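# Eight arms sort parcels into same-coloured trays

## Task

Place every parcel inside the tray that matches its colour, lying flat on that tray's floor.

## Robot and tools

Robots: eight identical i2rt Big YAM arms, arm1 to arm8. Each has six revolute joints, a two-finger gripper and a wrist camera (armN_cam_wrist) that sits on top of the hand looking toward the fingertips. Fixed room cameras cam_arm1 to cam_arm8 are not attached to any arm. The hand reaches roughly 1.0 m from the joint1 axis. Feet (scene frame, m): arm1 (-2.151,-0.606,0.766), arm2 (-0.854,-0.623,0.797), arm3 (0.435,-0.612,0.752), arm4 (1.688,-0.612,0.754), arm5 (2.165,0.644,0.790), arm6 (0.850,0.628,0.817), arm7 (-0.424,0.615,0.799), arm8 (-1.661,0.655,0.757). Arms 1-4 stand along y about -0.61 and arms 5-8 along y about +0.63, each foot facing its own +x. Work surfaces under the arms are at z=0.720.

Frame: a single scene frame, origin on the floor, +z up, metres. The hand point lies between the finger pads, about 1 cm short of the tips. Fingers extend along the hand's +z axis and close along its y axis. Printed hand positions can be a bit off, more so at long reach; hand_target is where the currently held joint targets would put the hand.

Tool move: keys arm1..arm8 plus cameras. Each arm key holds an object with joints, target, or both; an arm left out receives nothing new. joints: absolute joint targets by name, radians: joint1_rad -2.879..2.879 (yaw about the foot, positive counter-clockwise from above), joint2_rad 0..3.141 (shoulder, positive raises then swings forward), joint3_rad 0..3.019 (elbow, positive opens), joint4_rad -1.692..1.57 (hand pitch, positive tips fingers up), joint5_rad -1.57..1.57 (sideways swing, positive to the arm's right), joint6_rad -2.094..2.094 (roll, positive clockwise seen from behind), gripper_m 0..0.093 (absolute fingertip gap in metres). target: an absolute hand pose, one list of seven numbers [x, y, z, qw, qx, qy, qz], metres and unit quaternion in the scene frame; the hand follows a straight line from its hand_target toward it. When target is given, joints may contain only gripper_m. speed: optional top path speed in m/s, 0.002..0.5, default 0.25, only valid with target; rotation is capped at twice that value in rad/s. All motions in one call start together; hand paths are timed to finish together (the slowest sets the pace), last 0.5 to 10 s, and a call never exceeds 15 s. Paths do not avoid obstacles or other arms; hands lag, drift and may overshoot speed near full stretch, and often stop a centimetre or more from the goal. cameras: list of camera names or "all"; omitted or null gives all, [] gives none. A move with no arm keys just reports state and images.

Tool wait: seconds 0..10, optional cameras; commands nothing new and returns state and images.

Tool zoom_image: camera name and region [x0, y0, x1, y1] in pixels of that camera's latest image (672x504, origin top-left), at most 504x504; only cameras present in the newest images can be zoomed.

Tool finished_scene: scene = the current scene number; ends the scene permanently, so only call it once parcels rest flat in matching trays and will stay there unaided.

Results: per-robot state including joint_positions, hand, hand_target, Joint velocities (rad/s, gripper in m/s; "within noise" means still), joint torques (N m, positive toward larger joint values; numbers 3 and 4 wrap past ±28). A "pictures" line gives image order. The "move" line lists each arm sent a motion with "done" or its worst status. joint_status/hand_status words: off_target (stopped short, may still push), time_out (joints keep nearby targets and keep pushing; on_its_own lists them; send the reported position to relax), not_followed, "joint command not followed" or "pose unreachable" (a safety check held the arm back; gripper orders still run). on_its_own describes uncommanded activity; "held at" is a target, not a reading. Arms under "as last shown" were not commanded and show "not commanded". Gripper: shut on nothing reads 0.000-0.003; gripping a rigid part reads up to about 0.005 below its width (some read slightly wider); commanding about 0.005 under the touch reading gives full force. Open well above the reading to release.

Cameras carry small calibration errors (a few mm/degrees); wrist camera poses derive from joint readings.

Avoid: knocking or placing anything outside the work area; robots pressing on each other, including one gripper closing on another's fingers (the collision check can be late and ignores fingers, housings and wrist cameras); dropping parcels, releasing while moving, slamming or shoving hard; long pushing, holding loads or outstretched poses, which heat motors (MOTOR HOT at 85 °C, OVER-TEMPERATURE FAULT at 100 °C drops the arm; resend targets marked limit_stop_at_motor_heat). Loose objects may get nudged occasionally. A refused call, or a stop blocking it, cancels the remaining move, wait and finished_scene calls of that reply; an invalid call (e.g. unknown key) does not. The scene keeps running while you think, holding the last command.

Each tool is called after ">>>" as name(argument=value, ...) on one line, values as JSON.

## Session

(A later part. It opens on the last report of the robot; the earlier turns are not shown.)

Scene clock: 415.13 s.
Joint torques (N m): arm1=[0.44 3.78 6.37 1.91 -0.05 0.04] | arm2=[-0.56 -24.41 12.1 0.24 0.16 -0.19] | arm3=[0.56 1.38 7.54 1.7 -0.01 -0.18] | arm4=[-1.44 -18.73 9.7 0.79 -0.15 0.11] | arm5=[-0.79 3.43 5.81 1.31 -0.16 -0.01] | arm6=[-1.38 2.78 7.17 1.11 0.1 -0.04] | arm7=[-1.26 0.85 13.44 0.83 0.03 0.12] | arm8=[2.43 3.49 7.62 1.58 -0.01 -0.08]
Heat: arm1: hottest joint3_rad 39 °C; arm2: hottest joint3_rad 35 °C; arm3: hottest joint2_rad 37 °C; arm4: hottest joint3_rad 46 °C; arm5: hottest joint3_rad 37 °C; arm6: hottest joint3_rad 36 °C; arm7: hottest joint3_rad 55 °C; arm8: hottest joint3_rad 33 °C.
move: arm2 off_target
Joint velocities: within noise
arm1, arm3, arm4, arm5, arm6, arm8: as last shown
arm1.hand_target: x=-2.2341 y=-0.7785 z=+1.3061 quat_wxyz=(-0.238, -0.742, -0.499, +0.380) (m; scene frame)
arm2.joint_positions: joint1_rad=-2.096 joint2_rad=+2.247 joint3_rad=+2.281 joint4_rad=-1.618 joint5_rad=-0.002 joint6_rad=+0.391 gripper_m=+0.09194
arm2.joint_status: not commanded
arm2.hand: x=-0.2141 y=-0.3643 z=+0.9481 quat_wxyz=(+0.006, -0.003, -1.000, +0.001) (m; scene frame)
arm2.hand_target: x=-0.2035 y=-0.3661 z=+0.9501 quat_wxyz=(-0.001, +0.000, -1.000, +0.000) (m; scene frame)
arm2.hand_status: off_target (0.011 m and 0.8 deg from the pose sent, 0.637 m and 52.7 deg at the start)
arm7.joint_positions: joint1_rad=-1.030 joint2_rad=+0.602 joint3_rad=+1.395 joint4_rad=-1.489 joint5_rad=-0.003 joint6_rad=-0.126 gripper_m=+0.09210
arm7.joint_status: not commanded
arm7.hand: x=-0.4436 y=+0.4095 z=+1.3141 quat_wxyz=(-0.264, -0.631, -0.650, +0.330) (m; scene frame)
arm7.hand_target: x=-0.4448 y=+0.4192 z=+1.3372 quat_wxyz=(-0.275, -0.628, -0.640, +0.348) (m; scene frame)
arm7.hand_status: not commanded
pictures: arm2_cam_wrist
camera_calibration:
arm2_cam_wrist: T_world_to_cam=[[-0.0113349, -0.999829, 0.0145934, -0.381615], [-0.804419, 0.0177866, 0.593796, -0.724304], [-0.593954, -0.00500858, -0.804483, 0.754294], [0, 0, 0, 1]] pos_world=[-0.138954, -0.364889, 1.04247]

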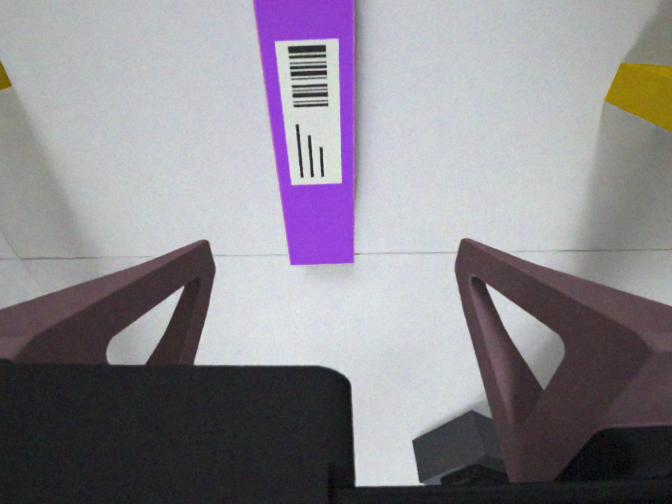

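>>> move(arm2={"target":[-0.222,-0.358,0.757,0,0,1,0]}, arm4={"target":[2.116,-1.181,0.757,0,0.458,0.889,0],"speed":0.2}, cameras=[])

>>> move(arm2={"joints":{"gripper_m":0.05}}, arm4={"target":[2.116,-1.181,0.74,0,0.458,0.889,0],"speed":0.1}, cameras=["cam_arm4"])

>>> move(arm2={"target":[-0.222,-0.36,0.94,0,0,1,0],"speed":0.3}, cameras=[])

>>> move(arm2={"joints":{"joint2_rad":0.75,"joint3_rad":1.45,"joint4_rad":-1.5,"joint5_rad":0}}, cameras=[])

>>> move(arm2={"joints":{"joint1_rad":-1.44}}, cameras=[])

>>> move(arm2={"target":[-0.49,0.0,0.95,0,-0.609,0.793,0],"speed":0.4}, cameras=[])

>>> move(arm2={"target":[-0.49,0.0,0.757,0,-0.609,0.793,0],"speed":0.25}, cameras=[])

Scene clock: 436.00 s.
Joint torques (N m): arm1=[0.67 3.84 6.38 1.98 -0.02 0.03] | arm2=[0.67 -25.47 8.1 0.92 0.16 0.01] | arm3=[0.56 1.2 7.49 1.69 -0.02 -0.18] | arm4=[-1.44 -18.78 9.66 0.77 -0.15 0.11] | arm5=[-1.49 3.78 5.9 1.2 -0.2 0.02] | arm6=[-1.26 2.73 7.19 1.13 0.11 -0.04] | arm7=[-0.91 0.73 13.46 0.83 0.04 0.11] | arm8=[2.02 3.9 7.66 1.54 -0.02 -0.08]
Heat: arm1: hottest joint3_rad 37 °C; arm2: hottest joint3_rad 37 °C; arm3: hottest joint2_rad 34 °C; arm4: hottest joint3_rad 45 °C; arm5: hottest joint3_rad 37 °C; arm6: hottest joint3_rad 36 °C; arm7: hottest joint3_rad 56 °C; arm8: hottest joint3_rad 33 °C.
move: arm2 done; arm4 off_target
Joint velocities: within noise
arm1, arm3, arm5, arm6, arm7, arm8: as last shown
arm2.joint_positions: joint1_rad=-2.088 joint2_rad=+2.326 joint3_rad=+1.933 joint4_rad=-1.179 joint5_rad=-0.002 joint6_rad=+0.390 gripper_m=+0.09194
arm2.joint_status: not commanded
arm2.hand: x=-0.2227 y=-0.3616 z=+0.7651 quat_wxyz=(+0.001, +0.001, -1.000, -0.001) (m; scene frame)
arm2.hand_target: x=-0.2222 y=-0.3582 z=+0.7569 quat_wxyz=(+0.000, +0.000, -1.000, +0.000) (m; scene frame)
arm2.hand_status: done (0.009 m and 0.2 deg from the pose sent, 0.191 m and 0.8 deg at the start)
arm4.joint_positions: joint1_rad=-1.870 joint2_rad=+2.347 joint3_rad=+2.131 joint4_rad=-1.333 joint5_rad=-0.013 joint6_rad=+0.015 gripper_m=+0.05979
arm4.joint_status: not commanded
arm4.hand: x=+2.1231 y=-1.1774 z=+0.7797 quat_wxyz=(-0.010, -0.450, -0.893, +0.006) (m; scene frame)
arm4.hand_target: x=+2.1156 y=-1.1803 z=+0.7573 quat_wxyz=(+0.000, -0.458, -0.889, +0.000) (m; scene frame)
arm4.hand_status: off_target (0.024 m and 1.7 deg from the pose sent, 0.053 m and 1.8 deg at the start)
pictures: none
No camera images: "cameras" was empty.

Scene clock: 436.97 s.
Joint torques (N m): arm1=[0.44 3.84 6.31 1.99 -0.03 0.07] | arm2=[0.67 -25.41 8.02 0.91 0.15 0.01] | arm3=[0.56 1.26 7.51 1.68 -0.02 -0.18] | arm4=[-1.44 -18.67 9.55 0.85 -0.15 0.11] | arm5=[-1.96 3.84 5.78 1.42 -0.16 0.04] | arm6=[-1.32 2.67 7.16 1.11 0.1 -0.04] | arm7=[-1.26 0.73 13.42 0.85 0.04 0.11] | arm8=[2.26 3.72 7.65 1.5 -0.02 -0.08]
Heat: arm1: hottest joint3_rad 37 °C; arm2: hottest joint3_rad 37 °C; arm3: hottest joint2_rad 34 °C; arm4: hottest joint3_rad 45 °C; arm5: hottest joint3_rad 37 °C; arm6: hottest joint3_rad 36 °C; arm7: hottest joint3_rad 56 °C; arm8: hottest joint3_rad 33 °C.
move: arm2 off_target; arm4 off_target
Joint velocities: within noise
arm1, arm3, arm5, arm6, arm7, arm8: as last shown
arm2.joint_positions: joint1_rad=-2.088 joint2_rad=+2.326 joint3_rad=+1.933 joint4_rad=-1.179 joint5_rad=-0.002 joint6_rad=+0.390 gripper_m=+0.05879
arm2.joint_status: gripper_m off_target (ended at +0.05883, target +0.05000)
arm2.hand: x=-0.2226 y=-0.3616 z=+0.7651 quat_wxyz=(+0.001, +0.001, -1.000, -0.001) (m; scene frame)
arm2.hand_target: x=-0.2222 y=-0.3582 z=+0.7569 quat_wxyz=(+0.000, +0.000, -1.000, +0.000) (m; scene frame)
arm2.hand_status: not commanded
arm4.joint_positions: joint1_rad=-1.870 joint2_rad=+2.358 joint3_rad=+2.114 joint4_rad=-1.302 joint5_rad=-0.013 joint6_rad=+0.015 gripper_m=+0.05979
arm4.joint_status: not commanded
arm4.hand: x=+2.1233 y=-1.1780 z=+0.7652 quat_wxyz=(-0.011, -0.450, -0.893, +0.006) (m; scene frame)
arm4.hand_target: x=+2.1157 y=-1.1802 z=+0.7405 quat_wxyz=(+0.000, -0.458, -0.889, +0.000) (m; scene frame)
arm4.hand_status: off_target (0.026 m and 1.8 deg from the pose sent, 0.041 m and 1.7 deg at the start)
pictures: cam_arm4

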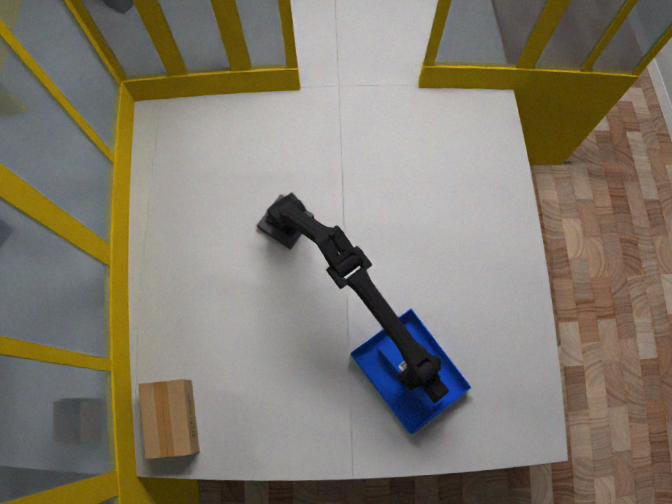

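Scene clock: 438.70 s.
Joint torques (N m): arm1=[0.56 4.13 6.35 2.02 -0.02 0.06] | arm2=[0.5 -24.59 11.96 0.13 0.14 -0.01] | arm3=[0.5 1.26 7.51 1.66 -0.01 -0.19] | arm4=[-1.44 -18.67 9.55 0.85 -0.15 0.11] | arm5=[-1.2 3.72 5.89 1.13 -0.19 0.06] | arm6=[-1.32 2.67 7.16 1.14 0.1 -0.04] | arm7=[-1.08 0.73 13.48 0.84 0.03 0.12] | arm8=[2.02 3.72 7.62 1.52 -0.04 -0.09]
Heat: arm1: hottest joint3_rad 37 °C; arm2: hottest joint3_rad 37 °C; arm3: hottest joint2_rad 34 °C; arm4: hottest joint3_rad 46 °C; arm5: hottest joint3_rad 37 °C; arm6: hottest joint3_rad 36 °C; arm7: hottest joint3_rad 56 °C; arm8: hottest joint3_rad 33 °C.
move: arm2 off_target
Joint velocities: within noise
arm1, arm3, arm4, arm5, arm6, arm7, arm8: as last shown
arm1.hand_target: x=-2.2341 y=-0.7784 z=+1.3061 quat_wxyz=(-0.238, -0.742, -0.499, +0.380) (m; scene frame)
arm2.joint_positions: joint1_rad=-2.088 joint2_rad=+2.193 joint3_rad=+2.148 joint4_rad=-1.546 joint5_rad=-0.002 joint6_rad=+0.390 gripper_m=+0.05879
arm2.joint_status: not commanded
arm2.hand: x=-0.2310 y=-0.3653 z=+0.9330 quat_wxyz=(+0.010, +0.001, -1.000, +0.002) (m; scene frame)
arm2.hand_target: x=-0.2225 y=-0.3603 z=+0.9400 quat_wxyz=(+0.000, +0.000, -1.000, +0.000) (m; scene frame)
arm2.hand_status: off_target (0.013 m and 1.2 deg from the pose sent, 0.175 m and 0.2 deg at the start; pose on its path clipped on 6 of 52 steps)
pictures: none
No camera images: "cameras" was empty.

Scene clock: 440.77 s.
Joint torques (N m): arm1=[0.26 4.07 6.35 2 -0.01 0.05] | arm2=[0.44 -0.26 7.62 1.94 0.1 -0.04] | arm3=[0.56 1.2 7.5 1.68 -0.02 -0.18] | arm4=[-1.44 -18.67 9.55 0.87 -0.15 0.11] | arm5=[-1.49 3.66 5.81 1.09 -0.18 0.05] | arm6=[-1.32 2.67 7.16 1.13 0.1 -0.04] | arm7=[-1.14 0.85 13.44 0.9 0.04 0.13] | arm8=[1.85 3.55 7.61 1.52 -0.01 -0.09]
Heat: arm1: hottest joint3_rad 37 °C; arm2: hottest joint3_rad 37 °C; arm3: hottest joint2_rad 34 °C; arm4: hottest joint3_rad 46 °C; arm5: hottest joint3_rad 37 °C; arm6: hottest joint3_rad 36 °C; arm7: hottest joint3_rad 56 °C; arm8: hottest joint3_rad 33 °C.
move: arm2 done
Joint velocities: within noise
arm1, arm3, arm4, arm7: as last shown
arm2.joint_positions: joint1_rad=-2.088 joint2_rad=+0.748 joint3_rad=+1.450 joint4_rad=-1.506 joint5_rad=-0.002 joint6_rad=+0.390 gripper_m=+0.05879
arm2.joint_status: all done
arm2.hand: x=-0.6206 y=-0.5270 z=+1.3049 quat_wxyz=(-0.345, +0.001, -0.927, -0.144) (m; scene frame)
arm2.hand_target: x=-0.6190 y=-0.5259 z=+1.3055 quat_wxyz=(-0.347, +0.000, -0.927, -0.145) (m; scene frame)
arm2.hand_status: not commanded
arm5.joint_positions: joint1_rad=+1.588 joint2_rad=+0.596 joint3_rad=+1.447 joint4_rad=-1.490 joint5_rad=+0.000 joint6_rad=-0.258 gripper_m=+0.09188
arm5.joint_status: not commanded
arm5.hand: x=+2.1150 y=+0.4510 z=+1.3287 quat_wxyz=(+0.228, +0.628, +0.637, -0.384) (m; scene frame)
arm5.hand_target: x=+2.1138 y=+0.4516 z=+1.3276 quat_wxyz=(+0.226, +0.635, +0.634, -0.379) (m; scene frame)
arm5.hand_status: not commanded
arm6.joint_positions: joint1_rad=-1.149 joint2_rad=+0.604 joint3_rad=+1.447 joint4_rad=-1.493 joint5_rad=-0.002 joint6_rad=-0.037 gripper_m=+0.09189
arm6.joint_status: not commanded
arm6.hand: x=+0.8115 y=+0.4334 z=+1.3551 quat_wxyz=(-0.276, -0.682, -0.581, +0.348) (m; scene frame)
arm6.hand_target: x=+0.8101 y=+0.4370 z=+1.3557 quat_wxyz=(-0.275, -0.686, -0.576, +0.349) (m; scene frame)
arm6.hand_status: not commanded
arm8.joint_positions: joint1_rad=+0.321 joint2_rad=+0.599 joint3_rad=+1.455 joint4_rad=-1.509 joint5_rad=-0.002 joint6_rad=-0.274 gripper_m=+0.09193
arm8.joint_status: not commanded
arm8.hand: x=-1.7155 y=+0.4703 z=+1.2966 quat_wxyz=(-0.216, -0.637, -0.631, +0.387) (m; scene frame)
arm8.hand_target: x=-1.7159 y=+0.4682 z=+1.2962 quat_wxyz=(-0.215, -0.633, -0.633, +0.390) (m; scene frame)
arm8.hand_status: not commanded
pictures: none
No camera images: "cameras" was empty.

Scene clock: 442.17 s.
Joint torques (N m): arm1=[0.62 3.84 6.28 2.02 -0.03 0.05] | arm2=[0.85 -0.32 7.62 1.95 0.1 -0.04] | arm3=[0.67 1.32 7.49 1.66 -0.01 -0.18] | arm4=[-1.44 -18.67 9.57 0.85 -0.15 0.11] | arm5=[-1.26 4.31 5.79 1.09 -0.16 0.03] | arm6=[-1.32 2.73 7.17 1.13 0.1 -0.03] | arm7=[-1.03 0.73 13.42 0.81 0.04 0.12] | arm8=[2.14 3.6 7.68 1.47 -0.01 -0.08]
Heat: arm1: hottest joint3_rad 37 °C; arm2: hottest joint3_rad 37 °C; arm3: hottest joint2_rad 34 °C; arm4: hottest joint3_rad 46 °C; arm5: hottest joint3_rad 37 °C; arm6: hottest joint3_rad 36 °C; arm7: hottest joint3_rad 56 °C; arm8: hottest joint3_rad 33 °C.
move: arm2 done
Joint velocities: within noise
arm1, arm3, arm4, arm5, arm6, arm7, arm8: as last shown
arm2.joint_positions: joint1_rad=-1.448 joint2_rad=+0.748 joint3_rad=+1.450 joint4_rad=-1.506 joint5_rad=-0.001 joint6_rad=+0.390 gripper_m=+0.05877
arm2.joint_status: all done
arm2.hand: x=-0.7244 y=-0.4067 z=+1.3050 quat_wxyz=(-0.283, +0.293, -0.880, -0.245) (m; scene frame)
arm2.hand_target: x=-0.7249 y=-0.4042 z=+1.3057 quat_wxyz=(-0.283, +0.294, -0.879, -0.248) (m; scene frame)
arm2.hand_status: not commanded
pictures: none
No camera images: "cameras" was empty.

Scene clock: 444.87 s.
Joint torques (N m): arm1=[0.56 3.78 6.46 2.03 -0.03 0.02] | arm2=[0.73 -25.93 12 0.18 0.1 -0.18] | arm3=[0.56 1.26 7.5 1.69 -0.01 -0.19] | arm4=[-1.44 -18.61 9.57 0.85 -0.15 0.11] | arm5=[-1.26 4.07 5.79 1.16 -0.18 0.03] | arm6=[-1.32 2.67 7.16 1.13 0.1 -0.04] | arm7=[-1.26 0.91 13.46 0.85 0.04 0.12] | arm8=[2.2 3.66 7.68 1.57 -0.02 -0.09]
Heat: arm1: hottest joint3_rad 37 °C; arm2: hottest joint3_rad 38 °C; arm3: hottest joint2_rad 34 °C; arm4: hottest joint3_rad 46 °C; arm5: hottest joint3_rad 37 °C; arm6: hottest joint3_rad 36 °C; arm7: hottest joint3_rad 56 °C; arm8: hottest joint3_rad 33 °C.
move: arm2 done
Joint velocities: within noise
arm1, arm3, arm4, arm5, arm6, arm7, arm8: as last shown
arm2.joint_positions: joint1_rad=-1.444 joint2_rad=+2.336 joint3_rad=+2.437 joint4_rad=-1.670 joint5_rad=-0.003 joint6_rad=-0.253 gripper_m=+0.05875
arm2.joint_status: not commanded
arm2.hand: x=-0.4907 y=-0.0091 z=+0.9469 quat_wxyz=(+0.000, +0.601, -0.799, -0.002) (m; scene frame)
arm2.hand_target: x=-0.4903 y=-0.0006 z=+0.9499 quat_wxyz=(-0.008, +0.609, -0.793, -0.003) (m; scene frame)
arm2.hand_status: done (0.010 m and 1.2 deg from the pose sent, 0.588 m and 57.6 deg at the start; a joint's target at an end of its range on 21 of 81 steps)
pictures: none
No camera images: "cameras" was empty.

Scene clock: 446.37 s.
Joint torques (N m): arm1=[0.5 4.07 6.42 1.98 -0.03 0.03] | arm2=[0.62 -26.29 9.02 0.9 0.05 -0.2] | arm3=[0.67 1.2 7.51 1.66 -0.01 -0.17] | arm4=[-1.44 -18.61 9.55 0.85 -0.15 0.11] | arm5=[-1.9 4.25 5.82 1.03 -0.18 0.03] | arm6=[-1.38 2.67 7.16 1.13 0.11 -0.04] | arm7=[-1.08 0.79 13.44 0.87 0.03 0.12] | arm8=[2.14 3.9 7.66 1.54 -0.02 -0.07]
Heat: arm1: hottest joint3_rad 37 °C; arm2: hottest joint3_rad 38 °C; arm3: hottest joint2_rad 34 °C; arm4: hottest joint3_rad 46 °C; arm5: hottest joint3_rad 37 °C; arm6: hottest joint3_rad 36 °C; arm7: hottest joint3_rad 56 °C; arm8: hottest joint3_rad 33 °C.
move: arm2 off_target
Joint velocities: within noise
arm1.joint_positions: joint1_rad=-1.560 joint2_rad=+0.598 joint3_rad=+1.459 joint4_rad=-1.509 joint5_rad=+0.003 joint6_rad=-0.044 gripper_m=+0.09189
arm1.joint_status: not commanded
arm1.hand: x=-2.2310 y=-0.7760 z=+1.3085 quat_wxyz=(-0.239, -0.738, -0.503, +0.380) (m; scene frame)
arm1.hand_target: x=-2.2341 y=-0.7784 z=+1.3061 quat_wxyz=(-0.238, -0.742, -0.499, +0.380) (m; scene frame)
arm1.hand_status: not commanded
arm2.joint_positions: joint1_rad=-1.443 joint2_rad=+2.430 joint3_rad=+2.133 joint4_rad=-1.278 joint5_rad=-0.001 joint6_rad=-0.253 gripper_m=+0.05875
arm2.joint_status: not commanded
arm2.hand: x=-0.4898 y=-0.0051 z=+0.7669 quat_wxyz=(+0.002, +0.602, -0.799, +0.000) (m; scene frame)
arm2.hand_target: x=-0.4901 y=-0.0003 z=+0.7571 quat_wxyz=(+0.000, +0.609, -0.793, +0.000) (m; scene frame)
arm2.hand_status: off_target (0.011 m and 1.1 deg from the pose sent, 0.190 m and 1.2 deg at the start)
arm3.joint_positions: joint1_rad=+1.486 joint2_rad=+0.600 joint3_rad=+1.450 joint4_rad=-1.511 joint5_rad=-0.003 joint6_rad=-0.362 gripper_m=+0.09198
arm3.joint_status: not commanded
arm3.hand: x=+0.3081 y=-0.7638 z=+1.2862 quat_wxyz=(+0.112, +0.733, +0.523, -0.421) (m; scene frame)
arm3.hand_target: x=+0.3089 y=-0.7664 z=+1.2887 quat_wxyz=(+0.112, +0.724, +0.531, -0.426) (m; scene frame)
arm3.hand_status: not commanded
arm4, arm5, arm6, arm7, arm8: as last shown
pictures: none
No camera images: "cameras" was empty.

>>> move(arm2={"joints":{"gripper_m":0.092}}, arm4={"joints":{"gripper_m":0.092}}, cameras=[])

>>> move(arm2={"target":[-0.49,-0.005,0.93,0,-0.609,0.793,0],"speed":0.35}, arm4={"target":[2.118,-1.177,0.93,0,0.458,0.889,0],"speed":0.35}, cameras=[])

>>> move(arm2={"joints":{"joint2_rad":0.6,"joint3_rad":1.45,"joint4_rad":-1.5,"joint5_rad":0}}, arm4={"joints":{"joint2_rad":0.6,"joint3_rad":1.45,"joint4_rad":-1.5,"joint5_rad":0}}, cameras=[])

>>> move(arm7={"target":[-0.49,-0.012,0.95,0,0.793,0.609,0],"speed":0.4}, cameras=["arm7_cam_wrist","cam_arm4"])

Scene clock: 457.23 s.
Joint torques (N m): arm1=[0.09 3.72 6.26 2 -0.04 0.03] | arm2=[0.56 -26.34 9.03 0.91 0.05 -0.2] | arm3=[0.56 1.14 7.47 1.7 -0.01 -0.18] | arm4=[-1.44 -18.61 9.57 0.85 -0.14 0.11] | arm5=[-1.14 3.72 5.83 1.13 -0.18 0.06] | arm6=[-1.32 2.73 7.17 1.14 0.1 -0.04] | arm7=[-1.14 0.91 13.46 0.85 0.04 0.13] | arm8=[2.2 3.49 7.6 1.57 -0.01 -0.08]
Heat: arm1: hottest joint3_rad 36 °C; arm2: hottest joint3_rad 39 °C; arm3: hottest joint2_rad 33 °C; arm4: hottest joint3_rad 46 °C; arm5: hottest joint3_rad 37 °C; arm6: hottest joint3_rad 36 °C; arm7: hottest joint3_rad 56 °C; arm8: hottest joint3_rad 33 °C.
move: arm2 done; arm4 done
Joint velocities: within noise
arm1, arm3, arm5, arm6, arm8: as last shown
arm2.joint_positions: joint1_rad=-1.443 joint2_rad=+2.430 joint3_rad=+2.133 joint4_rad=-1.278 joint5_rad=-0.001 joint6_rad=-0.254 gripper_m=+0.09182
arm2.joint_status: all done
arm2.hand: x=-0.4898 y=-0.0051 z=+0.7669 quat_wxyz=(+0.002, +0.602, -0.798, +0.000) (m; scene frame)
arm2.hand_target: x=-0.4901 y=-0.0003 z=+0.7571 quat_wxyz=(+0.000, +0.609, -0.793, +0.000) (m; scene frame)
arm2.hand_status: not commanded
arm4.joint_positions: joint1_rad=-1.870 joint2_rad=+2.358 joint3_rad=+2.114 joint4_rad=-1.302 joint5_rad=-0.013 joint6_rad=+0.015 gripper_m=+0.09182
arm4.joint_status: all done
arm4.hand: x=+2.1233 y=-1.1780 z=+0.7652 quat_wxyz=(-0.011, -0.450, -0.893, +0.006) (m; scene frame)
arm4.hand_target: x=+2.1157 y=-1.1802 z=+0.7405 quat_wxyz=(+0.000, -0.458, -0.889, +0.000) (m; scene frame)
arm4.hand_status: not commanded
arm7.joint_positions: joint1_rad=-1.030 joint2_rad=+0.602 joint3_rad=+1.395 joint4_rad=-1.489 joint5_rad=-0.003 joint6_rad=-0.126 gripper_m=+0.09210
arm7.joint_status: not commanded
arm7.hand: x=-0.4436 y=+0.4095 z=+1.3141 quat_wxyz=(-0.264, -0.631, -0.650, +0.330) (m; scene frame)
arm7.hand_target: x=-0.4448 y=+0.4192 z=+1.3372 quat_wxyz=(-0.275, -0.628, -0.640, +0.348) (m; scene frame)
arm7.hand_status: not commanded
pictures: none
No camera images: "cameras" was empty.

Scene clock: 459.03 s.
Joint torques (N m): arm1=[0.44 3.55 6.37 2.07 -0.03 0.04] | arm2=[0.32 -25.99 12.07 0.14 0.06 -0.2] | arm3=[0.56 1.2 7.5 1.69 -0.02 -0.18] | arm4=[-1.32 -18.32 14.2 -0.17 -0.14 0.11] | arm5=[-1.14 3.6 5.87 1.25 -0.19 0.03] | arm6=[-1.38 2.73 7.16 1.14 0.1 -0.03] | arm7=[-0.97 0.79 13.46 0.84 0.04 0.11] | arm8=[2.14 3.55 7.61 1.51 -0.01 -0.09]
Heat: arm1: hottest joint3_rad 36 °C; arm2: hottest joint3_rad 39 °C; arm3: hottest joint2_rad 33 °C; arm4: hottest joint3_rad 47 °C; arm5: hottest joint3_rad 37 °C; arm6: hottest joint3_rad 36 °C; arm7: hottest joint3_rad 56 °C; arm8: hottest joint3_rad 33 °C.
move: arm2 done; arm4 off_target
Joint velocities: within noise
arm1, arm3, arm5, arm6, arm7, arm8: as last shown
arm2.joint_positions: joint1_rad=-1.443 joint2_rad=+2.328 joint3_rad=+2.365 joint4_rad=-1.625 joint5_rad=-0.001 joint6_rad=-0.257 gripper_m=+0.09191
arm2.joint_status: not commanded
arm2.hand: x=-0.4941 y=-0.0127 z=+0.9251 quat_wxyz=(+0.008, +0.603, -0.798, +0.002) (m; scene frame)
arm2.hand_target: x=-0.4902 y=-0.0054 z=+0.9299 quat_wxyz=(-0.001, +0.609, -0.793, +0.000) (m; scene frame)
arm2.hand_status: done (0.010 m and 1.3 deg from the pose sent, 0.163 m and 1.0 deg at the start; pose on its path clipped on 6 of 54 steps)
arm4.joint_positions: joint1_rad=-1.870 joint2_rad=+2.276 joint3_rad=+2.406 joint4_rad=-1.684 joint5_rad=-0.013 joint6_rad=+0.017 gripper_m=+0.09191
arm4.joint_status: not commanded
arm4.hand: x=+2.1175 y=-1.1662 z=+0.9325 quat_wxyz=(-0.007, -0.451, -0.893, +0.005) (m; scene frame)
arm4.hand_target: x=+2.1175 y=-1.1763 z=+0.9298 quat_wxyz=(-0.011, -0.458, -0.889, +0.005) (m; scene frame)
arm4.hand_status: off_target (0.011 m and 1.4 deg from the pose sent, 0.165 m and 1.8 deg at the start; pose on its path clipped on 8 of 54 steps; a joint's target at an end of its range on 29 of 54 steps)
pictures: none
No camera images: "cameras" was empty.

Scene clock: 461.17 s.
Joint torques (N m): arm1=[0.5 3.9 6.34 2.06 -0.02 0.01] | arm2=[0.26 3.14 6.69 2.13 0.03 -0.18] | arm3=[0.56 1.26 7.53 1.68 -0.02 -0.18] | arm4=[-0.79 3.02 7.66 2.09 0.02 0.11] | arm5=[-1.79 3.84 5.86 1.13 -0.17 0.04] | arm6=[-1.32 2.73 7.16 1.14 0.1 -0.04] | arm7=[-0.91 0.73 13.37 0.81 0.03 0.11] | arm8=[2.2 3.43 7.66 1.46 -0.02 -0.07]
Heat: arm1: hottest joint3_rad 36 °C; arm2: hottest joint3_rad 39 °C; arm3: hottest joint2_rad 33 °C; arm4: hottest joint3_rad 47 °C; arm5: hottest joint3_rad 37 °C; arm6: hottest joint3_rad 36 °C; arm7: hottest joint3_rad 57 °C; arm8: hottest joint3_rad 33 °C.
move: arm2 done; arm4 done
Joint velocities: within noise
arm1, arm3, arm5, arm6, arm7, arm8: as last shown
arm2.joint_positions: joint1_rad=-1.443 joint2_rad=+0.596 joint3_rad=+1.452 joint4_rad=-1.507 joint5_rad=-0.001 joint6_rad=-0.257 gripper_m=+0.09191
arm2.joint_status: all done
arm2.hand: x=-0.7560 y=-0.4578 z=+1.3362 quat_wxyz=(-0.410, +0.541, -0.714, -0.170) (m; scene frame)
arm2.hand_target: x=-0.7545 y=-0.4552 z=+1.3360 quat_wxyz=(-0.412, +0.545, -0.711, -0.167) (m; scene frame)
arm2.hand_status: not commanded
arm4.joint_positions: joint1_rad=-1.870 joint2_rad=+0.602 joint3_rad=+1.457 joint4_rad=-1.509 joint5_rad=-0.002 joint6_rad=+0.017 gripper_m=+0.09191
arm4.joint_status: all done
arm4.hand: x=+1.8117 y=-0.7603 z=+1.2933 quat_wxyz=(-0.396, -0.401, -0.802, +0.198) (m; scene frame)
arm4.hand_target: x=+1.8110 y=-0.7630 z=+1.2922 quat_wxyz=(-0.397, -0.407, -0.798, +0.200) (m; scene frame)
arm4.hand_status: not commanded
pictures: none
No camera images: "cameras" was empty.

Scene clock: 463.83 s.
Joint torques (N m): arm1=[0.56 4.19 6.42 2.11 -0.01 0.05] | arm2=[0.26 3.08 6.71 2.13 0.03 -0.17] | arm3=[0.56 1.26 7.47 1.7 -0.01 -0.18] | arm4=[-0.79 2.96 7.66 2.1 0.02 0.11] | arm5=[-1.03 4.07 5.86 1.1 -0.15 0.03] | arm6=[-1.38 2.67 7.17 1.13 0.1 -0.04] | arm7=[-1.03 -15.97 15.24 -0.32 -0.2 0.23] | arm8=[2.2 3.6 7.65 1.51 -0.02 -0.09]
Heat: arm1: hottest joint3_rad 36 °C; arm2: hottest joint3_rad 39 °C; arm3: hottest joint2_rad 33 °C; arm4: hottest joint3_rad 46 °C; arm5: hottest joint3_rad 37 °C; arm6: hottest joint3_rad 36 °C; arm7: hottest joint3_rad 56 °C; arm8: hottest joint3_rad 33 °C.
move: arm7 off_target
Joint velocities: within noise
arm1, arm2, arm3, arm4, arm5, arm6, arm8: as last shown
arm7.joint_positions: joint1_rad=-1.027 joint2_rad=+2.010 joint3_rad=+1.850 joint4_rad=-1.444 joint5_rad=+0.003 joint6_rad=+0.146 gripper_m=+0.09210
arm7.joint_status: not commanded
arm7.hand: x=-0.4832 y=+0.0041 z=+0.9351 quat_wxyz=(+0.014, -0.787, -0.617, -0.011) (m; scene frame)
arm7.hand_target: x=-0.4900 y=-0.0110 z=+0.9503 quat_wxyz=(-0.001, -0.793, -0.609, +0.001) (m; scene frame)
arm7.hand_status: off_target (0.023 m and 2.4 deg from the pose sent, 0.559 m and 52.5 deg at the start)
pictures: arm7_cam_wrist, cam_arm4
camera_calibration:
arm7_cam_wrist: T_world_to_cam=[[-0.974439, 0.223613, 0.0215781, -0.495154], [0.191676, 0.777465, 0.599006, -0.464398], [0.11717, 0.587831, -0.800453, 0.923982], [0, 0, 0, 1]] pos_world=[-0.501746, -0.0713693, 1.02847]

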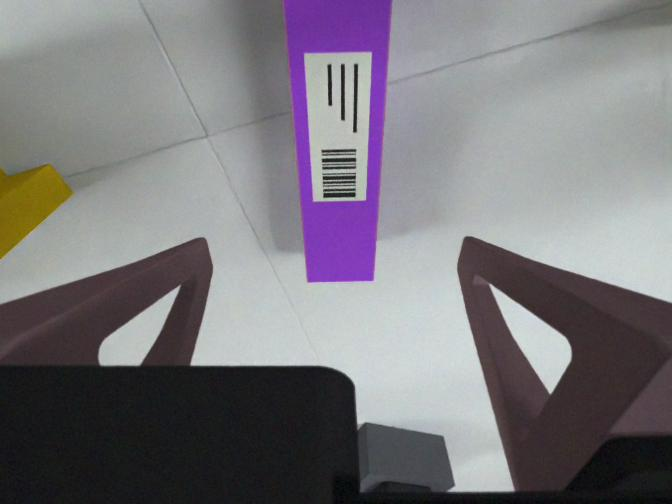

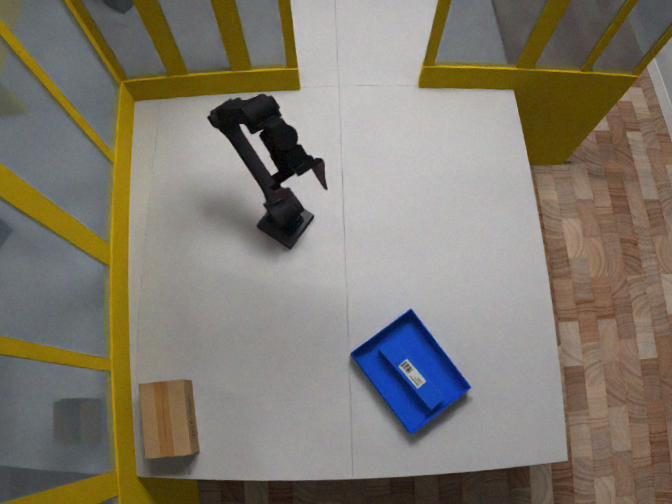

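>>> move(arm7={"target":[-0.49,0.004,0.757,0,0.793,0.609,0]}, cameras=[])

>>> move(arm7={"joints":{"gripper_m":0.05}}, cameras=["cam_arm7"])

>>> move(arm7={"target":[-0.488,0.008,0.94,0,0.793,0.609,0],"speed":0.3}, cameras=[])

>>> move(arm7={"joints":{"joint2_rad":0.75,"joint3_rad":1.45,"joint4_rad":-1.5,"joint5_rad":0}}, cameras=[])

>>> move(arm7={"joints":{"joint1_rad":2.199}}, cameras=[])

>>> move(arm7={"target":[-0.417,1.29,0.95,0,-0.749,0.663,0],"speed":0.4}, cameras=[])

>>> move(arm7={"target":[-0.417,1.29,0.82,0,-0.749,0.663,0],"speed":0.25}, cameras=["cam_arm7"])

>>> zoom_image(camera="cam_arm7", region=[310, 20, 470, 180])

Scene clock: 482.43 s.
Joint torques (N m): arm1=[0.67 4.13 6.35 2.09 -0.03 0.02] | arm2=[0.26 3.08 6.71 2.13 0.03 -0.18] | arm3=[0.67 1.2 7.49 1.66 -0.02 -0.19] | arm4=[-0.79 2.96 7.66 2.1 0.02 0.11] | arm5=[-1.49 4.13 5.79 1.21 -0.16 0.03] | arm6=[-1.32 2.73 7.15 1.11 0.1 -0.03] | arm7=[-1.32 -17.08 8.28 0.53 -0.2 0.19] | arm8=[2.14 3.66 7.62 1.59 0 -0.08]
Heat: arm1: hottest joint3_rad 35 °C; arm2: hottest joint3_rad 38 °C; arm3: hottest joint2_rad 32 °C; arm4: hottest joint3_rad 45 °C; arm5: hottest joint3_rad 37 °C; arm6: hottest joint3_rad 36 °C; arm7: hottest joint3_rad 58 °C; arm8: hottest joint3_rad 33 °C.
move: arm7 done
Joint velocities: within noise
arm1, arm2, arm3, arm4: as last shown
arm5.joint_positions: joint1_rad=+1.588 joint2_rad=+0.596 joint3_rad=+1.447 joint4_rad=-1.490 joint5_rad=+0.000 joint6_rad=-0.258 gripper_m=+0.09188
arm5.joint_status: not commanded
arm5.hand: x=+2.1150 y=+0.4510 z=+1.3287 quat_wxyz=(+0.228, +0.628, +0.637, -0.384) (m; scene frame)
arm5.hand_target: x=+2.1138 y=+0.4516 z=+1.3276 quat_wxyz=(+0.226, +0.635, +0.634, -0.379) (m; scene frame)
arm5.hand_status: not commanded
arm6.joint_positions: joint1_rad=-1.149 joint2_rad=+0.604 joint3_rad=+1.447 joint4_rad=-1.493 joint5_rad=-0.002 joint6_rad=-0.037 gripper_m=+0.09189
arm6.joint_status: not commanded
arm6.hand: x=+0.8115 y=+0.4334 z=+1.3551 quat_wxyz=(-0.276, -0.682, -0.581, +0.348) (m; scene frame)
arm6.hand_target: x=+0.8101 y=+0.4370 z=+1.3557 quat_wxyz=(-0.275, -0.686, -0.576, +0.349) (m; scene frame)
arm6.hand_status: not commanded
arm7.joint_positions: joint1_rad=-1.029 joint2_rad=+2.155 joint3_rad=+1.609 joint4_rad=-1.024 joint5_rad=+0.003 joint6_rad=+0.146 gripper_m=+0.09210
arm7.joint_status: not commanded
arm7.hand: x=-0.4845 y=+0.0039 z=+0.7626 quat_wxyz=(+0.002, -0.788, -0.616, +0.001) (m; scene frame)
arm7.hand_target: x=-0.4899 y=+0.0042 z=+0.7569 quat_wxyz=(+0.000, -0.793, -0.609, +0.000) (m; scene frame)
arm7.hand_status: done (0.008 m and 1.0 deg from the pose sent, 0.178 m and 2.4 deg at the start)
arm8.joint_positions: joint1_rad=+0.321 joint2_rad=+0.599 joint3_rad=+1.455 joint4_rad=-1.509 joint5_rad=-0.002 joint6_rad=-0.274 gripper_m=+0.09193
arm8.joint_status: not commanded
arm8.hand: x=-1.7155 y=+0.4703 z=+1.2966 quat_wxyz=(-0.216, -0.637, -0.631, +0.387) (m; scene frame)
arm8.hand_target: x=-1.7159 y=+0.4682 z=+1.2962 quat_wxyz=(-0.215, -0.633, -0.633, +0.390) (m; scene frame)
arm8.hand_status: not commanded
pictures: none
No camera images: "cameras" was empty.

Scene clock: 483.03 s.
Joint torques (N m): arm1=[0.38 4.19 6.37 2.07 -0.01 0.05] | arm2=[0.32 3.14 6.69 2.13 0.03 -0.18] | arm3=[0.56 1.2 7.5 1.7 -0.01 -0.18] | arm4=[-0.79 2.96 7.66 2.1 0.02 0.11] | arm5=[-1.26 3.19 5.83 1.13 -0.15 0.05] | arm6=[-1.32 2.67 7.17 1.11 0.1 -0.04] | arm7=[-1.2 -16.85 8.43 0.49 -0.19 0.18] | arm8=[1.79 3.66 7.62 1.47 -0.03 -0.09]
Heat: arm1: hottest joint3_rad 35 °C; arm2: hottest joint3_rad 38 °C; arm3: hottest joint2_rad 32 °C; arm4: hottest joint3_rad 45 °C; arm5: hottest joint3_rad 37 °C; arm6: hottest joint3_rad 36 °C; arm7: hottest joint3_rad 58 °C; arm8: hottest joint3_rad 33 °C.
move: arm7 off_target
Joint velocities: within noise
arm1, arm2, arm3, arm4, arm5, arm6, arm8: as last shown
arm7.joint_positions: joint1_rad=-1.029 joint2_rad=+2.155 joint3_rad=+1.609 joint4_rad=-1.024 joint5_rad=+0.003 joint6_rad=+0.146 gripper_m=+0.06050
arm7.joint_status: gripper_m off_target (ended at +0.06054, target +0.05000)
arm7.hand: x=-0.4847 y=+0.0039 z=+0.7626 quat_wxyz=(+0.002, -0.788, -0.616, +0.001) (m; scene frame)
arm7.hand_target: x=-0.4900 y=+0.0042 z=+0.7569 quat_wxyz=(+0.000, -0.793, -0.609, +0.000) (m; scene frame)
arm7.hand_status: not commanded
pictures: cam_arm7

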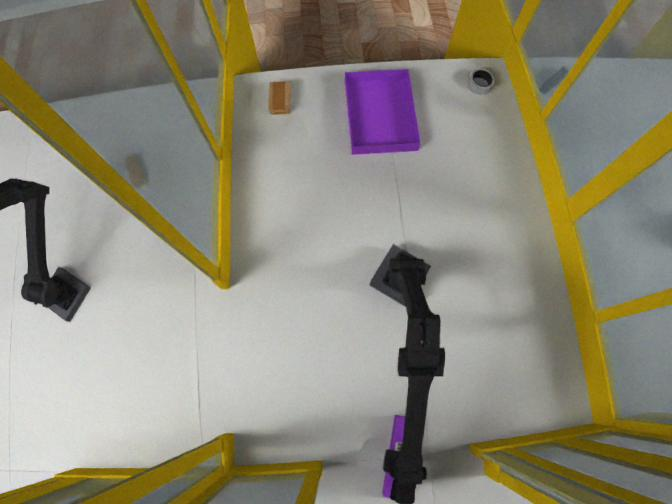

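Scene clock: 484.53 s.
Joint torques (N m): arm1=[0.15 4.07 6.37 2.13 -0.01 0.02] | arm2=[0.26 3.08 6.69 2.13 0.03 -0.18] | arm3=[0.62 1.38 7.49 1.68 -0.02 -0.17] | arm4=[-0.85 2.96 7.65 2.1 0.02 0.11] | arm5=[-1.2 4.13 5.82 1.24 -0.18 -0.01] | arm6=[-1.32 2.73 7.16 1.13 0.1 -0.04] | arm7=[-0.97 -15.33 14.63 -0.32 -0.2 0.21] | arm8=[2.08 3.6 7.61 1.51 -0.01 -0.08]
Heat: arm1: hottest joint3_rad 35 °C; arm2: hottest joint3_rad 38 °C; arm3: hottest joint2_rad 32 °C; arm4: hottest joint3_rad 45 °C; arm5: hottest joint3_rad 37 °C; arm6: hottest joint3_rad 36 °C; arm7: hottest joint3_rad 57 °C; arm8: hottest joint3_rad 33 °C.
move: arm7 off_target
Joint velocities: within noise
arm1, arm2, arm3, arm4, arm5, arm6, arm8: as last shown
arm7.joint_positions: joint1_rad=-1.029 joint2_rad=+1.956 joint3_rad=+1.745 joint4_rad=-1.387 joint5_rad=+0.003 joint6_rad=+0.147 gripper_m=+0.06050
arm7.joint_status: not commanded
arm7.hand: x=-0.4827 y=+0.0235 z=+0.9278 quat_wxyz=(+0.012, -0.788, -0.615, -0.009) (m; scene frame)
arm7.hand_target: x=-0.4880 y=+0.0089 z=+0.9401 quat_wxyz=(+0.000, -0.793, -0.609, +0.000) (m; scene frame)
arm7.hand_status: off_target (0.020 m and 1.9 deg from the pose sent, 0.177 m and 1.0 deg at the start)
pictures: none
No camera images: "cameras" was empty.

Scene clock: 486.37 s.
Joint torques (N m): arm1=[0.56 3.9 6.34 2.09 -0.04 0.04] | arm2=[0.32 3.08 6.69 2.14 0.03 -0.17] | arm3=[0.56 1.26 7.5 1.66 -0.01 -0.18] | arm4=[-0.79 2.96 7.66 2.1 0.02 0.11] | arm5=[-0.91 3.37 5.71 1.18 -0.16 0.04] | arm6=[-1.26 2.61 7.16 1.14 0.1 -0.04] | arm7=[-0.97 -0.62 8.32 0.9 -0.16 0.19] | arm8=[2.08 3.6 7.57 1.52 -0.02 -0.09]
Heat: arm1: hottest joint3_rad 35 °C; arm2: hottest joint3_rad 38 °C; arm3: hottest joint2_rad 32 °C; arm4: hottest joint3_rad 45 °C; arm5: hottest joint3_rad 37 °C; arm6: hottest joint3_rad 36 °C; arm7: hottest joint3_rad 57 °C; arm8: hottest joint3_rad 33 °C.
move: arm7 done
Joint velocities: within noise
arm1.joint_positions: joint1_rad=-1.560 joint2_rad=+0.598 joint3_rad=+1.459 joint4_rad=-1.509 joint5_rad=+0.003 joint6_rad=-0.044 gripper_m=+0.09189
arm1.joint_status: not commanded
arm1.hand: x=-2.2310 y=-0.7760 z=+1.3085 quat_wxyz=(-0.239, -0.738, -0.503, +0.380) (m; scene frame)
arm1.hand_target: x=-2.2341 y=-0.7784 z=+1.3060 quat_wxyz=(-0.238, -0.742, -0.499, +0.380) (m; scene frame)
arm1.hand_status: not commanded
arm2, arm4, arm5, arm6, arm8: as last shown
arm3.joint_positions: joint1_rad=+1.486 joint2_rad=+0.600 joint3_rad=+1.450 joint4_rad=-1.511 joint5_rad=-0.003 joint6_rad=-0.362 gripper_m=+0.09198
arm3.joint_status: not commanded
arm3.hand: x=+0.3081 y=-0.7638 z=+1.2862 quat_wxyz=(+0.112, +0.733, +0.523, -0.421) (m; scene frame)
arm3.hand_target: x=+0.3089 y=-0.7664 z=+1.2887 quat_wxyz=(+0.112, +0.724, +0.531, -0.426) (m; scene frame)
arm3.hand_status: not commanded
arm7.joint_positions: joint1_rad=-1.029 joint2_rad=+0.747 joint3_rad=+1.460 joint4_rad=-1.492 joint5_rad=+0.003 joint6_rad=+0.147 gripper_m=+0.06050
arm7.joint_status: all done
arm7.hand: x=-0.4492 y=+0.3608 z=+1.3134 quat_wxyz=(-0.278, -0.728, -0.568, +0.266) (m; scene frame)
arm7.hand_target: x=-0.4507 y=+0.3604 z=+1.3065 quat_wxyz=(-0.271, -0.735, -0.565, +0.259) (m; scene frame)
arm7.hand_status: not commanded
pictures: none
No camera images: "cameras" was empty.

Scene clock: 488.93 s.
Joint torques (N m): arm1=[0.38 3.6 6.42 2 -0.02 0.05] | arm2=[0.32 3.14 6.71 2.14 0.03 -0.17] | arm3=[0.62 1.2 7.5 1.7 -0.02 -0.18] | arm4=[-0.85 2.96 7.65 2.1 0.02 0.11] | arm5=[-1.2 3.72 5.98 1.18 -0.16 0.01] | arm6=[-1.32 2.73 7.16 1.13 0.1 -0.03] | arm7=[0.5 -1.14 8.23 0.85 -0.14 0.2] | arm8=[2.2 3.78 7.62 1.54 -0.02 -0.09]
Heat: arm1: hottest joint3_rad 35 °C; arm2: hottest joint3_rad 38 °C; arm3: hottest joint2_rad 32 °C; arm4: hottest joint3_rad 45 °C; arm5: hottest joint3_rad 37 °C; arm6: hottest joint3_rad 36 °C; arm7: hottest joint3_rad 56 °C; arm8: hottest joint3_rad 33 °C.
move: arm7 done
Joint velocities: within noise
arm1, arm2, arm3, arm4, arm5, arm6, arm8: as last shown
arm1.hand_target: x=-2.2341 y=-0.7784 z=+1.3061 quat_wxyz=(-0.238, -0.742, -0.499, +0.380) (m; scene frame)
arm7.joint_positions: joint1_rad=+2.190 joint2_rad=+0.754 joint3_rad=+1.460 joint4_rad=-1.492 joint5_rad=+0.002 joint6_rad=+0.147 gripper_m=+0.06046
arm7.joint_status: all done
arm7.hand: x=-0.4173 y=+0.8702 z=+1.3131 quat_wxyz=(-0.254, +0.596, -0.706, -0.287) (m; scene frame)
arm7.hand_target: x=-0.4200 y=+0.8680 z=+1.3078 quat_wxyz=(-0.247, +0.598, -0.707, -0.285) (m; scene frame)
arm7.hand_status: not commanded
pictures: none
No camera images: "cameras" was empty.

Scene clock: 491.60 s.
Joint torques (N m): arm1=[0.5 4.01 6.37 2.03 -0.03 0.05] | arm2=[0.26 3.08 6.69 2.14 0.03 -0.17] | arm3=[0.5 1.26 7.53 1.7 -0.01 -0.19] | arm4=[-0.79 3.02 7.65 2.1 0.02 0.11] | arm5=[-1.03 3.78 5.79 1.21 -0.15 0.03] | arm6=[-1.32 2.67 7.17 1.13 0.1 -0.03] | arm7=[0.5 -17.38 15.69 -0.42 0.08 0.02] | arm8=[1.9 3.37 7.64 1.59 -0.02 -0.07]
Heat: arm1: hottest joint3_rad 35 °C; arm2: hottest joint3_rad 38 °C; arm3: hottest joint2_rad 32 °C; arm4: hottest joint3_rad 45 °C; arm5: hottest joint3_rad 37 °C; arm6: hottest joint3_rad 36 °C; arm7: hottest joint3_rad 56 °C; arm8: hottest joint3_rad 33 °C.
move: arm7 off_target
Joint velocities: within noise
arm1, arm2, arm3, arm4, arm5, arm6, arm8: as last shown
arm1.hand_target: x=-2.2341 y=-0.7784 z=+1.3060 quat_wxyz=(-0.238, -0.742, -0.499, +0.380) (m; scene frame)
arm7.joint_positions: joint1_rad=+2.192 joint2_rad=+2.158 joint3_rad=+2.087 joint4_rad=-1.539 joint5_rad=-0.003 joint6_rad=-0.120 gripper_m=+0.06045
arm7.joint_status: not commanded
arm7.hand: x=-0.4118 y=+1.2740 z=+0.9363 quat_wxyz=(+0.015, +0.742, -0.670, +0.010) (m; scene frame)
arm7.hand_target: x=-0.4170 y=+1.2888 z=+0.9502 quat_wxyz=(-0.001, +0.749, -0.663, -0.001) (m; scene frame)
arm7.hand_status: off_target (0.022 m and 2.4 deg from the pose sent, 0.555 m and 48.0 deg at the start)
pictures: none
No camera images: "cameras" was empty.

Scene clock: 492.97 s.
Joint torques (N m): arm1=[0.32 3.72 6.34 2.07 -0.03 0.04] | arm2=[0.26 3.14 6.71 2.14 0.03 -0.18] | arm3=[0.56 1.32 7.51 1.69 -0.02 -0.18] | arm4=[-0.79 2.96 7.66 2.1 0.02 0.11] | arm5=[-1.14 3.84 5.75 1.11 -0.17 0.05] | arm6=[-1.38 2.67 7.16 1.13 0.1 -0.04] | arm7=[0.38 -19.55 9.72 0.4 0.09 0.02] | arm8=[1.9 3.72 7.62 1.55 -0.02 -0.09]
Heat: arm1: hottest joint3_rad 35 °C; arm2: hottest joint3_rad 37 °C; arm3: hottest joint2_rad 32 °C; arm4: hottest joint3_rad 45 °C; arm5: hottest joint3_rad 37 °C; arm6: hottest joint3_rad 36 °C; arm7: hottest joint3_rad 56 °C; arm8: hottest joint3_rad 33 °C.
move: arm7 done
Joint velocities: within noise
arm1, arm3, arm5, arm6, arm8: as last shown
arm2.joint_positions: joint1_rad=-1.443 joint2_rad=+0.596 joint3_rad=+1.452 joint4_rad=-1.507 joint5_rad=-0.001 joint6_rad=-0.257 gripper_m=+0.09191
arm2.joint_status: not commanded
arm2.hand: x=-0.7560 y=-0.4578 z=+1.3362 quat_wxyz=(-0.410, +0.541, -0.714, -0.170) (m; scene frame)
arm2.hand_target: x=-0.7545 y=-0.4552 z=+1.3360 quat_wxyz=(-0.412, +0.545, -0.711, -0.167) (m; scene frame)
arm2.hand_status: not commanded
arm4.joint_positions: joint1_rad=-1.870 joint2_rad=+0.602 joint3_rad=+1.457 joint4_rad=-1.509 joint5_rad=-0.002 joint6_rad=+0.017 gripper_m=+0.09191
arm4.joint_status: not commanded
arm4.hand: x=+1.8117 y=-0.7603 z=+1.2933 quat_wxyz=(-0.396, -0.401, -0.802, +0.198) (m; scene frame)
arm4.hand_target: x=+1.8110 y=-0.7630 z=+1.2922 quat_wxyz=(-0.397, -0.407, -0.798, +0.200) (m; scene frame)
arm4.hand_status: not commanded
arm7.joint_positions: joint1_rad=+2.193 joint2_rad=+2.251 joint3_rad=+1.934 joint4_rad=-1.272 joint5_rad=-0.003 joint6_rad=-0.121 gripper_m=+0.06045
arm7.joint_status: not commanded
arm7.hand: x=-0.4119 y=+1.2862 z=+0.8186 quat_wxyz=(+0.007, +0.743, -0.670, +0.003) (m; scene frame)
arm7.hand_target: x=-0.4172 y=+1.2899 z=+0.8201 quat_wxyz=(+0.000, +0.749, -0.663, +0.000) (m; scene frame)
arm7.hand_status: done (0.007 m and 1.4 deg from the pose sent, 0.118 m and 2.4 deg at the start)
pictures: cam_arm7

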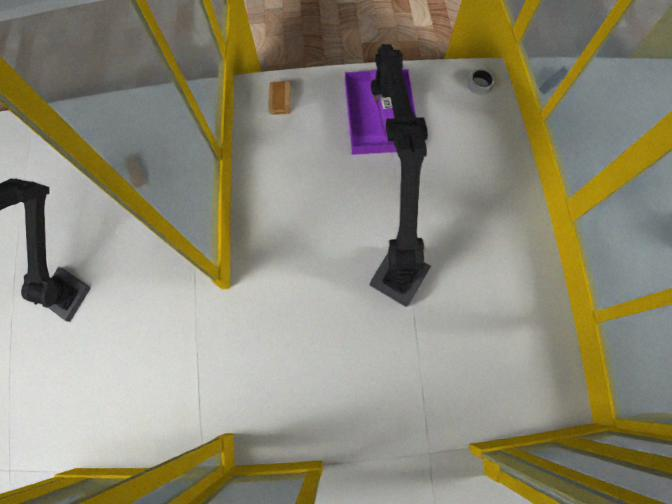

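Scaled by 3.150.

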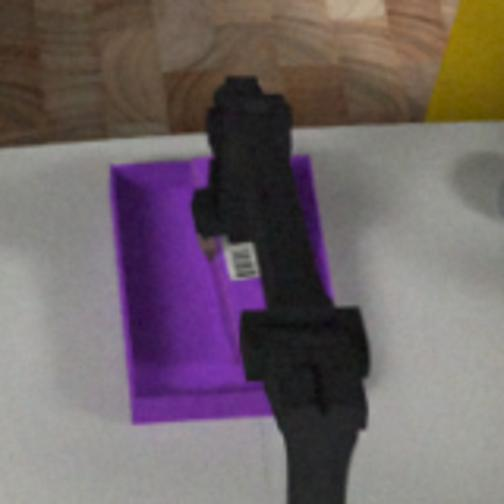

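>>> move(arm7={"target":[-0.422,1.278,0.782,0,-0.749,0.663,0],"speed":0.2}, cameras=["cam_arm7"])

>>> zoom_image(camera="cam_arm7", region=[310, 20, 470, 180])

Scene clock: 508.80 s.
Joint torques (N m): arm1=[0.5 4.07 6.38 1.94 0 0.02] | arm2=[0.32 3.14 6.71 2.13 0.03 -0.17] | arm3=[0.56 1.2 7.5 1.7 -0.01 -0.17] | arm4=[-0.79 2.96 7.66 2.1 0.02 0.11] | arm5=[-1.9 3.78 5.85 1.14 -0.16 0.04] | arm6=[-1.38 2.73 7.17 1.13 0.1 -0.04] | arm7=[0.5 -18.49 8.44 0.54 0.08 0.1] | arm8=[1.85 3.55 7.6 1.57 -0.02 -0.09]
Heat: arm1: hottest joint3_rad 35 °C; arm2: hottest joint3_rad 37 °C; arm3: hottest joint3_rad 32 °C; arm4: hottest joint3_rad 44 °C; arm5: hottest joint3_rad 37 °C; arm6: hottest joint3_rad 36 °C; arm7: hottest joint3_rad 54 °C; arm8: hottest joint3_rad 33 °C.
move: arm7 done
Joint velocities: within noise
arm1, arm2, arm3, arm4, arm5, arm6, arm8: as last shown
arm7.joint_positions: joint1_rad=+2.200 joint2_rad=+2.251 joint3_rad=+1.852 joint4_rad=-1.172 joint5_rad=-0.003 joint6_rad=-0.121 gripper_m=+0.06045
arm7.joint_status: not commanded
arm7.hand: x=-0.4166 y=+1.2798 z=+0.7893 quat_wxyz=(+0.000, +0.745, -0.667, -0.003) (m; scene frame)
arm7.hand_target: x=-0.4220 y=+1.2780 z=+0.7821 quat_wxyz=(+0.000, +0.749, -0.663, +0.000) (m; scene frame)
arm7.hand_status: done (0.009 m and 0.7 deg from the pose sent, 0.039 m and 1.4 deg at the start)
pictures: cam_arm7

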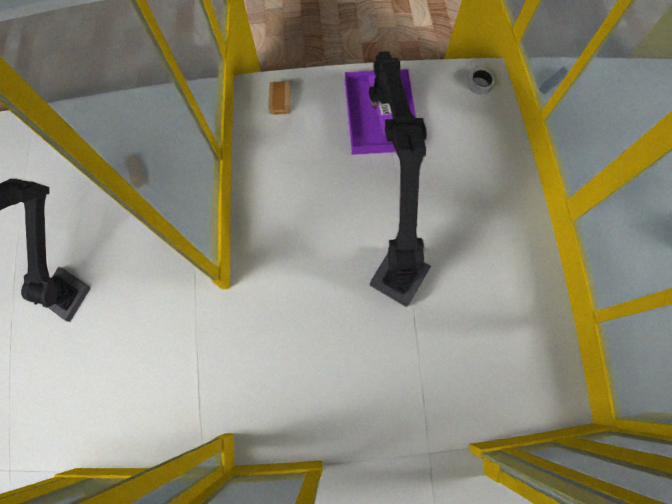

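Scaled by 3.150.

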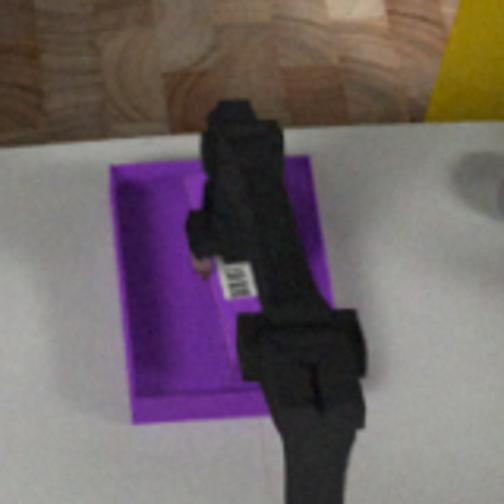

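>>> move(arm7={"target":[-0.437,1.276,0.764,0,-0.749,0.663,0],"speed":0.15}, cameras=[])

>>> move(arm7={"target":[-0.437,1.276,0.75,0,-0.749,0.663,0],"speed":0.1}, cameras=["cam_arm7"])

>>> zoom_image(camera="cam_arm7", region=[310, 20, 470, 180])

Scene clock: 517.20 s.
Joint torques (N m): arm1=[0.15 4.13 6.42 2.02 -0.04 0.01] | arm2=[0.32 3.08 6.69 2.13 0.03 -0.18] | arm3=[0.62 1.26 7.53 1.7 -0.01 -0.17] | arm4=[-0.79 2.96 7.65 2.1 0.02 0.11] | arm5=[-1.32 4.31 5.91 1.18 -0.16 0.01] | arm6=[-1.38 2.67 7.16 1.13 0.1 -0.04] | arm7=[0.09 -17.26 8.29 0.57 0.07 0.22] | arm8=[2.08 3.72 7.66 1.51 -0.03 -0.08]
Heat: arm1: hottest joint3_rad 34 °C; arm2: hottest joint3_rad 37 °C; arm3: hottest joint3_rad 32 °C; arm4: hottest joint3_rad 44 °C; arm5: hottest joint3_rad 37 °C; arm6: hottest joint3_rad 36 °C; arm7: hottest joint3_rad 52 °C; arm8: hottest joint3_rad 33 °C.
move: arm7 off_target
Joint velocities: within noise
arm1, arm2, arm3, arm4: as last shown
arm5.joint_positions: joint1_rad=+1.588 joint2_rad=+0.596 joint3_rad=+1.447 joint4_rad=-1.490 joint5_rad=+0.000 joint6_rad=-0.258 gripper_m=+0.09188
arm5.joint_status: not commanded
arm5.hand: x=+2.1150 y=+0.4510 z=+1.3287 quat_wxyz=(+0.228, +0.628, +0.637, -0.384) (m; scene frame)
arm5.hand_target: x=+2.1138 y=+0.4516 z=+1.3276 quat_wxyz=(+0.226, +0.635, +0.634, -0.379) (m; scene frame)
arm5.hand_status: not commanded
arm6.joint_positions: joint1_rad=-1.149 joint2_rad=+0.604 joint3_rad=+1.447 joint4_rad=-1.493 joint5_rad=-0.002 joint6_rad=-0.037 gripper_m=+0.09189
arm6.joint_status: not commanded
arm6.hand: x=+0.8115 y=+0.4334 z=+1.3551 quat_wxyz=(-0.276, -0.682, -0.581, +0.348) (m; scene frame)
arm6.hand_target: x=+0.8101 y=+0.4370 z=+1.3557 quat_wxyz=(-0.275, -0.686, -0.576, +0.349) (m; scene frame)
arm6.hand_status: not commanded
arm7.joint_positions: joint1_rad=+2.226 joint2_rad=+2.252 joint3_rad=+1.831 joint4_rad=-1.134 joint5_rad=-0.003 joint6_rad=-0.111 gripper_m=+0.06045
arm7.joint_status: not commanded
arm7.hand: x=-0.4343 y=+1.2805 z=+0.7808 quat_wxyz=(-0.006, +0.750, -0.661, -0.008) (m; scene frame)
arm7.hand_target: x=-0.4369 y=+1.2756 z=+0.7643 quat_wxyz=(+0.000, +0.749, -0.663, +0.000) (m; scene frame)
arm7.hand_status: off_target (0.018 m and 1.1 deg from the pose sent, 0.033 m and 0.7 deg at the start)
arm8.joint_positions: joint1_rad=+0.321 joint2_rad=+0.599 joint3_rad=+1.455 joint4_rad=-1.509 joint5_rad=-0.002 joint6_rad=-0.274 gripper_m=+0.09193
arm8.joint_status: not commanded
arm8.hand: x=-1.7155 y=+0.4703 z=+1.2966 quat_wxyz=(-0.216, -0.637, -0.631, +0.387) (m; scene frame)
arm8.hand_target: x=-1.7159 y=+0.4682 z=+1.2962 quat_wxyz=(-0.215, -0.633, -0.633, +0.390) (m; scene frame)
arm8.hand_status: not commanded
pictures: none
No camera images: "cameras" was empty.

Scene clock: 518.17 s.
Joint torques (N m): arm1=[0.32 4.01 6.37 1.99 -0.01 0.05] | arm2=[0.32 3.08 6.71 2.14 0.03 -0.18] | arm3=[0.62 1.26 7.5 1.68 -0.02 -0.18] | arm4=[-0.85 2.96 7.66 2.1 0.02 0.11] | arm5=[-1.44 4.13 5.93 1.2 -0.21 0.01] | arm6=[-1.32 2.73 7.16 1.11 0.1 -0.04] | arm7=[0.09 -17.26 8.14 0.66 -0.02 0.21] | arm8=[1.9 3.84 7.57 1.51 -0.03 -0.08]
Heat: arm1: hottest joint3_rad 34 °C; arm2: hottest joint3_rad 37 °C; arm3: hottest joint3_rad 32 °C; arm4: hottest joint3_rad 44 °C; arm5: hottest joint3_rad 37 °C; arm6: hottest joint3_rad 36 °C; arm7: hottest joint3_rad 52 °C; arm8: hottest joint3_rad 33 °C.
move: arm7 off_target
Joint velocities: within noise
arm1, arm2, arm3, arm4, arm5, arm6, arm8: as last shown
arm7.joint_positions: joint1_rad=+2.226 joint2_rad=+2.268 joint3_rad=+1.823 joint4_rad=-1.111 joint5_rad=-0.001 joint6_rad=-0.110 gripper_m=+0.06045
arm7.joint_status: not commanded
arm7.hand: x=-0.4339 y=+1.2806 z=+0.7682 quat_wxyz=(-0.006, +0.750, -0.661, -0.007) (m; scene frame)
arm7.hand_target: x=-0.4369 y=+1.2756 z=+0.7503 quat_wxyz=(+0.000, +0.749, -0.663, +0.000) (m; scene frame)
arm7.hand_status: off_target (0.019 m and 1.1 deg from the pose sent, 0.031 m and 1.1 deg at the start)
pictures: cam_arm7

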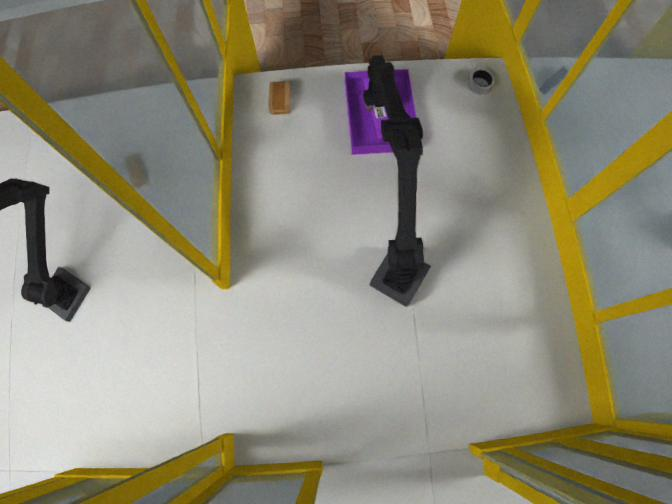

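Scaled by 3.150.

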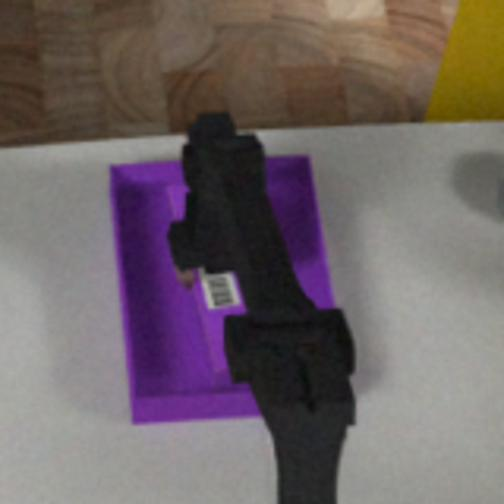

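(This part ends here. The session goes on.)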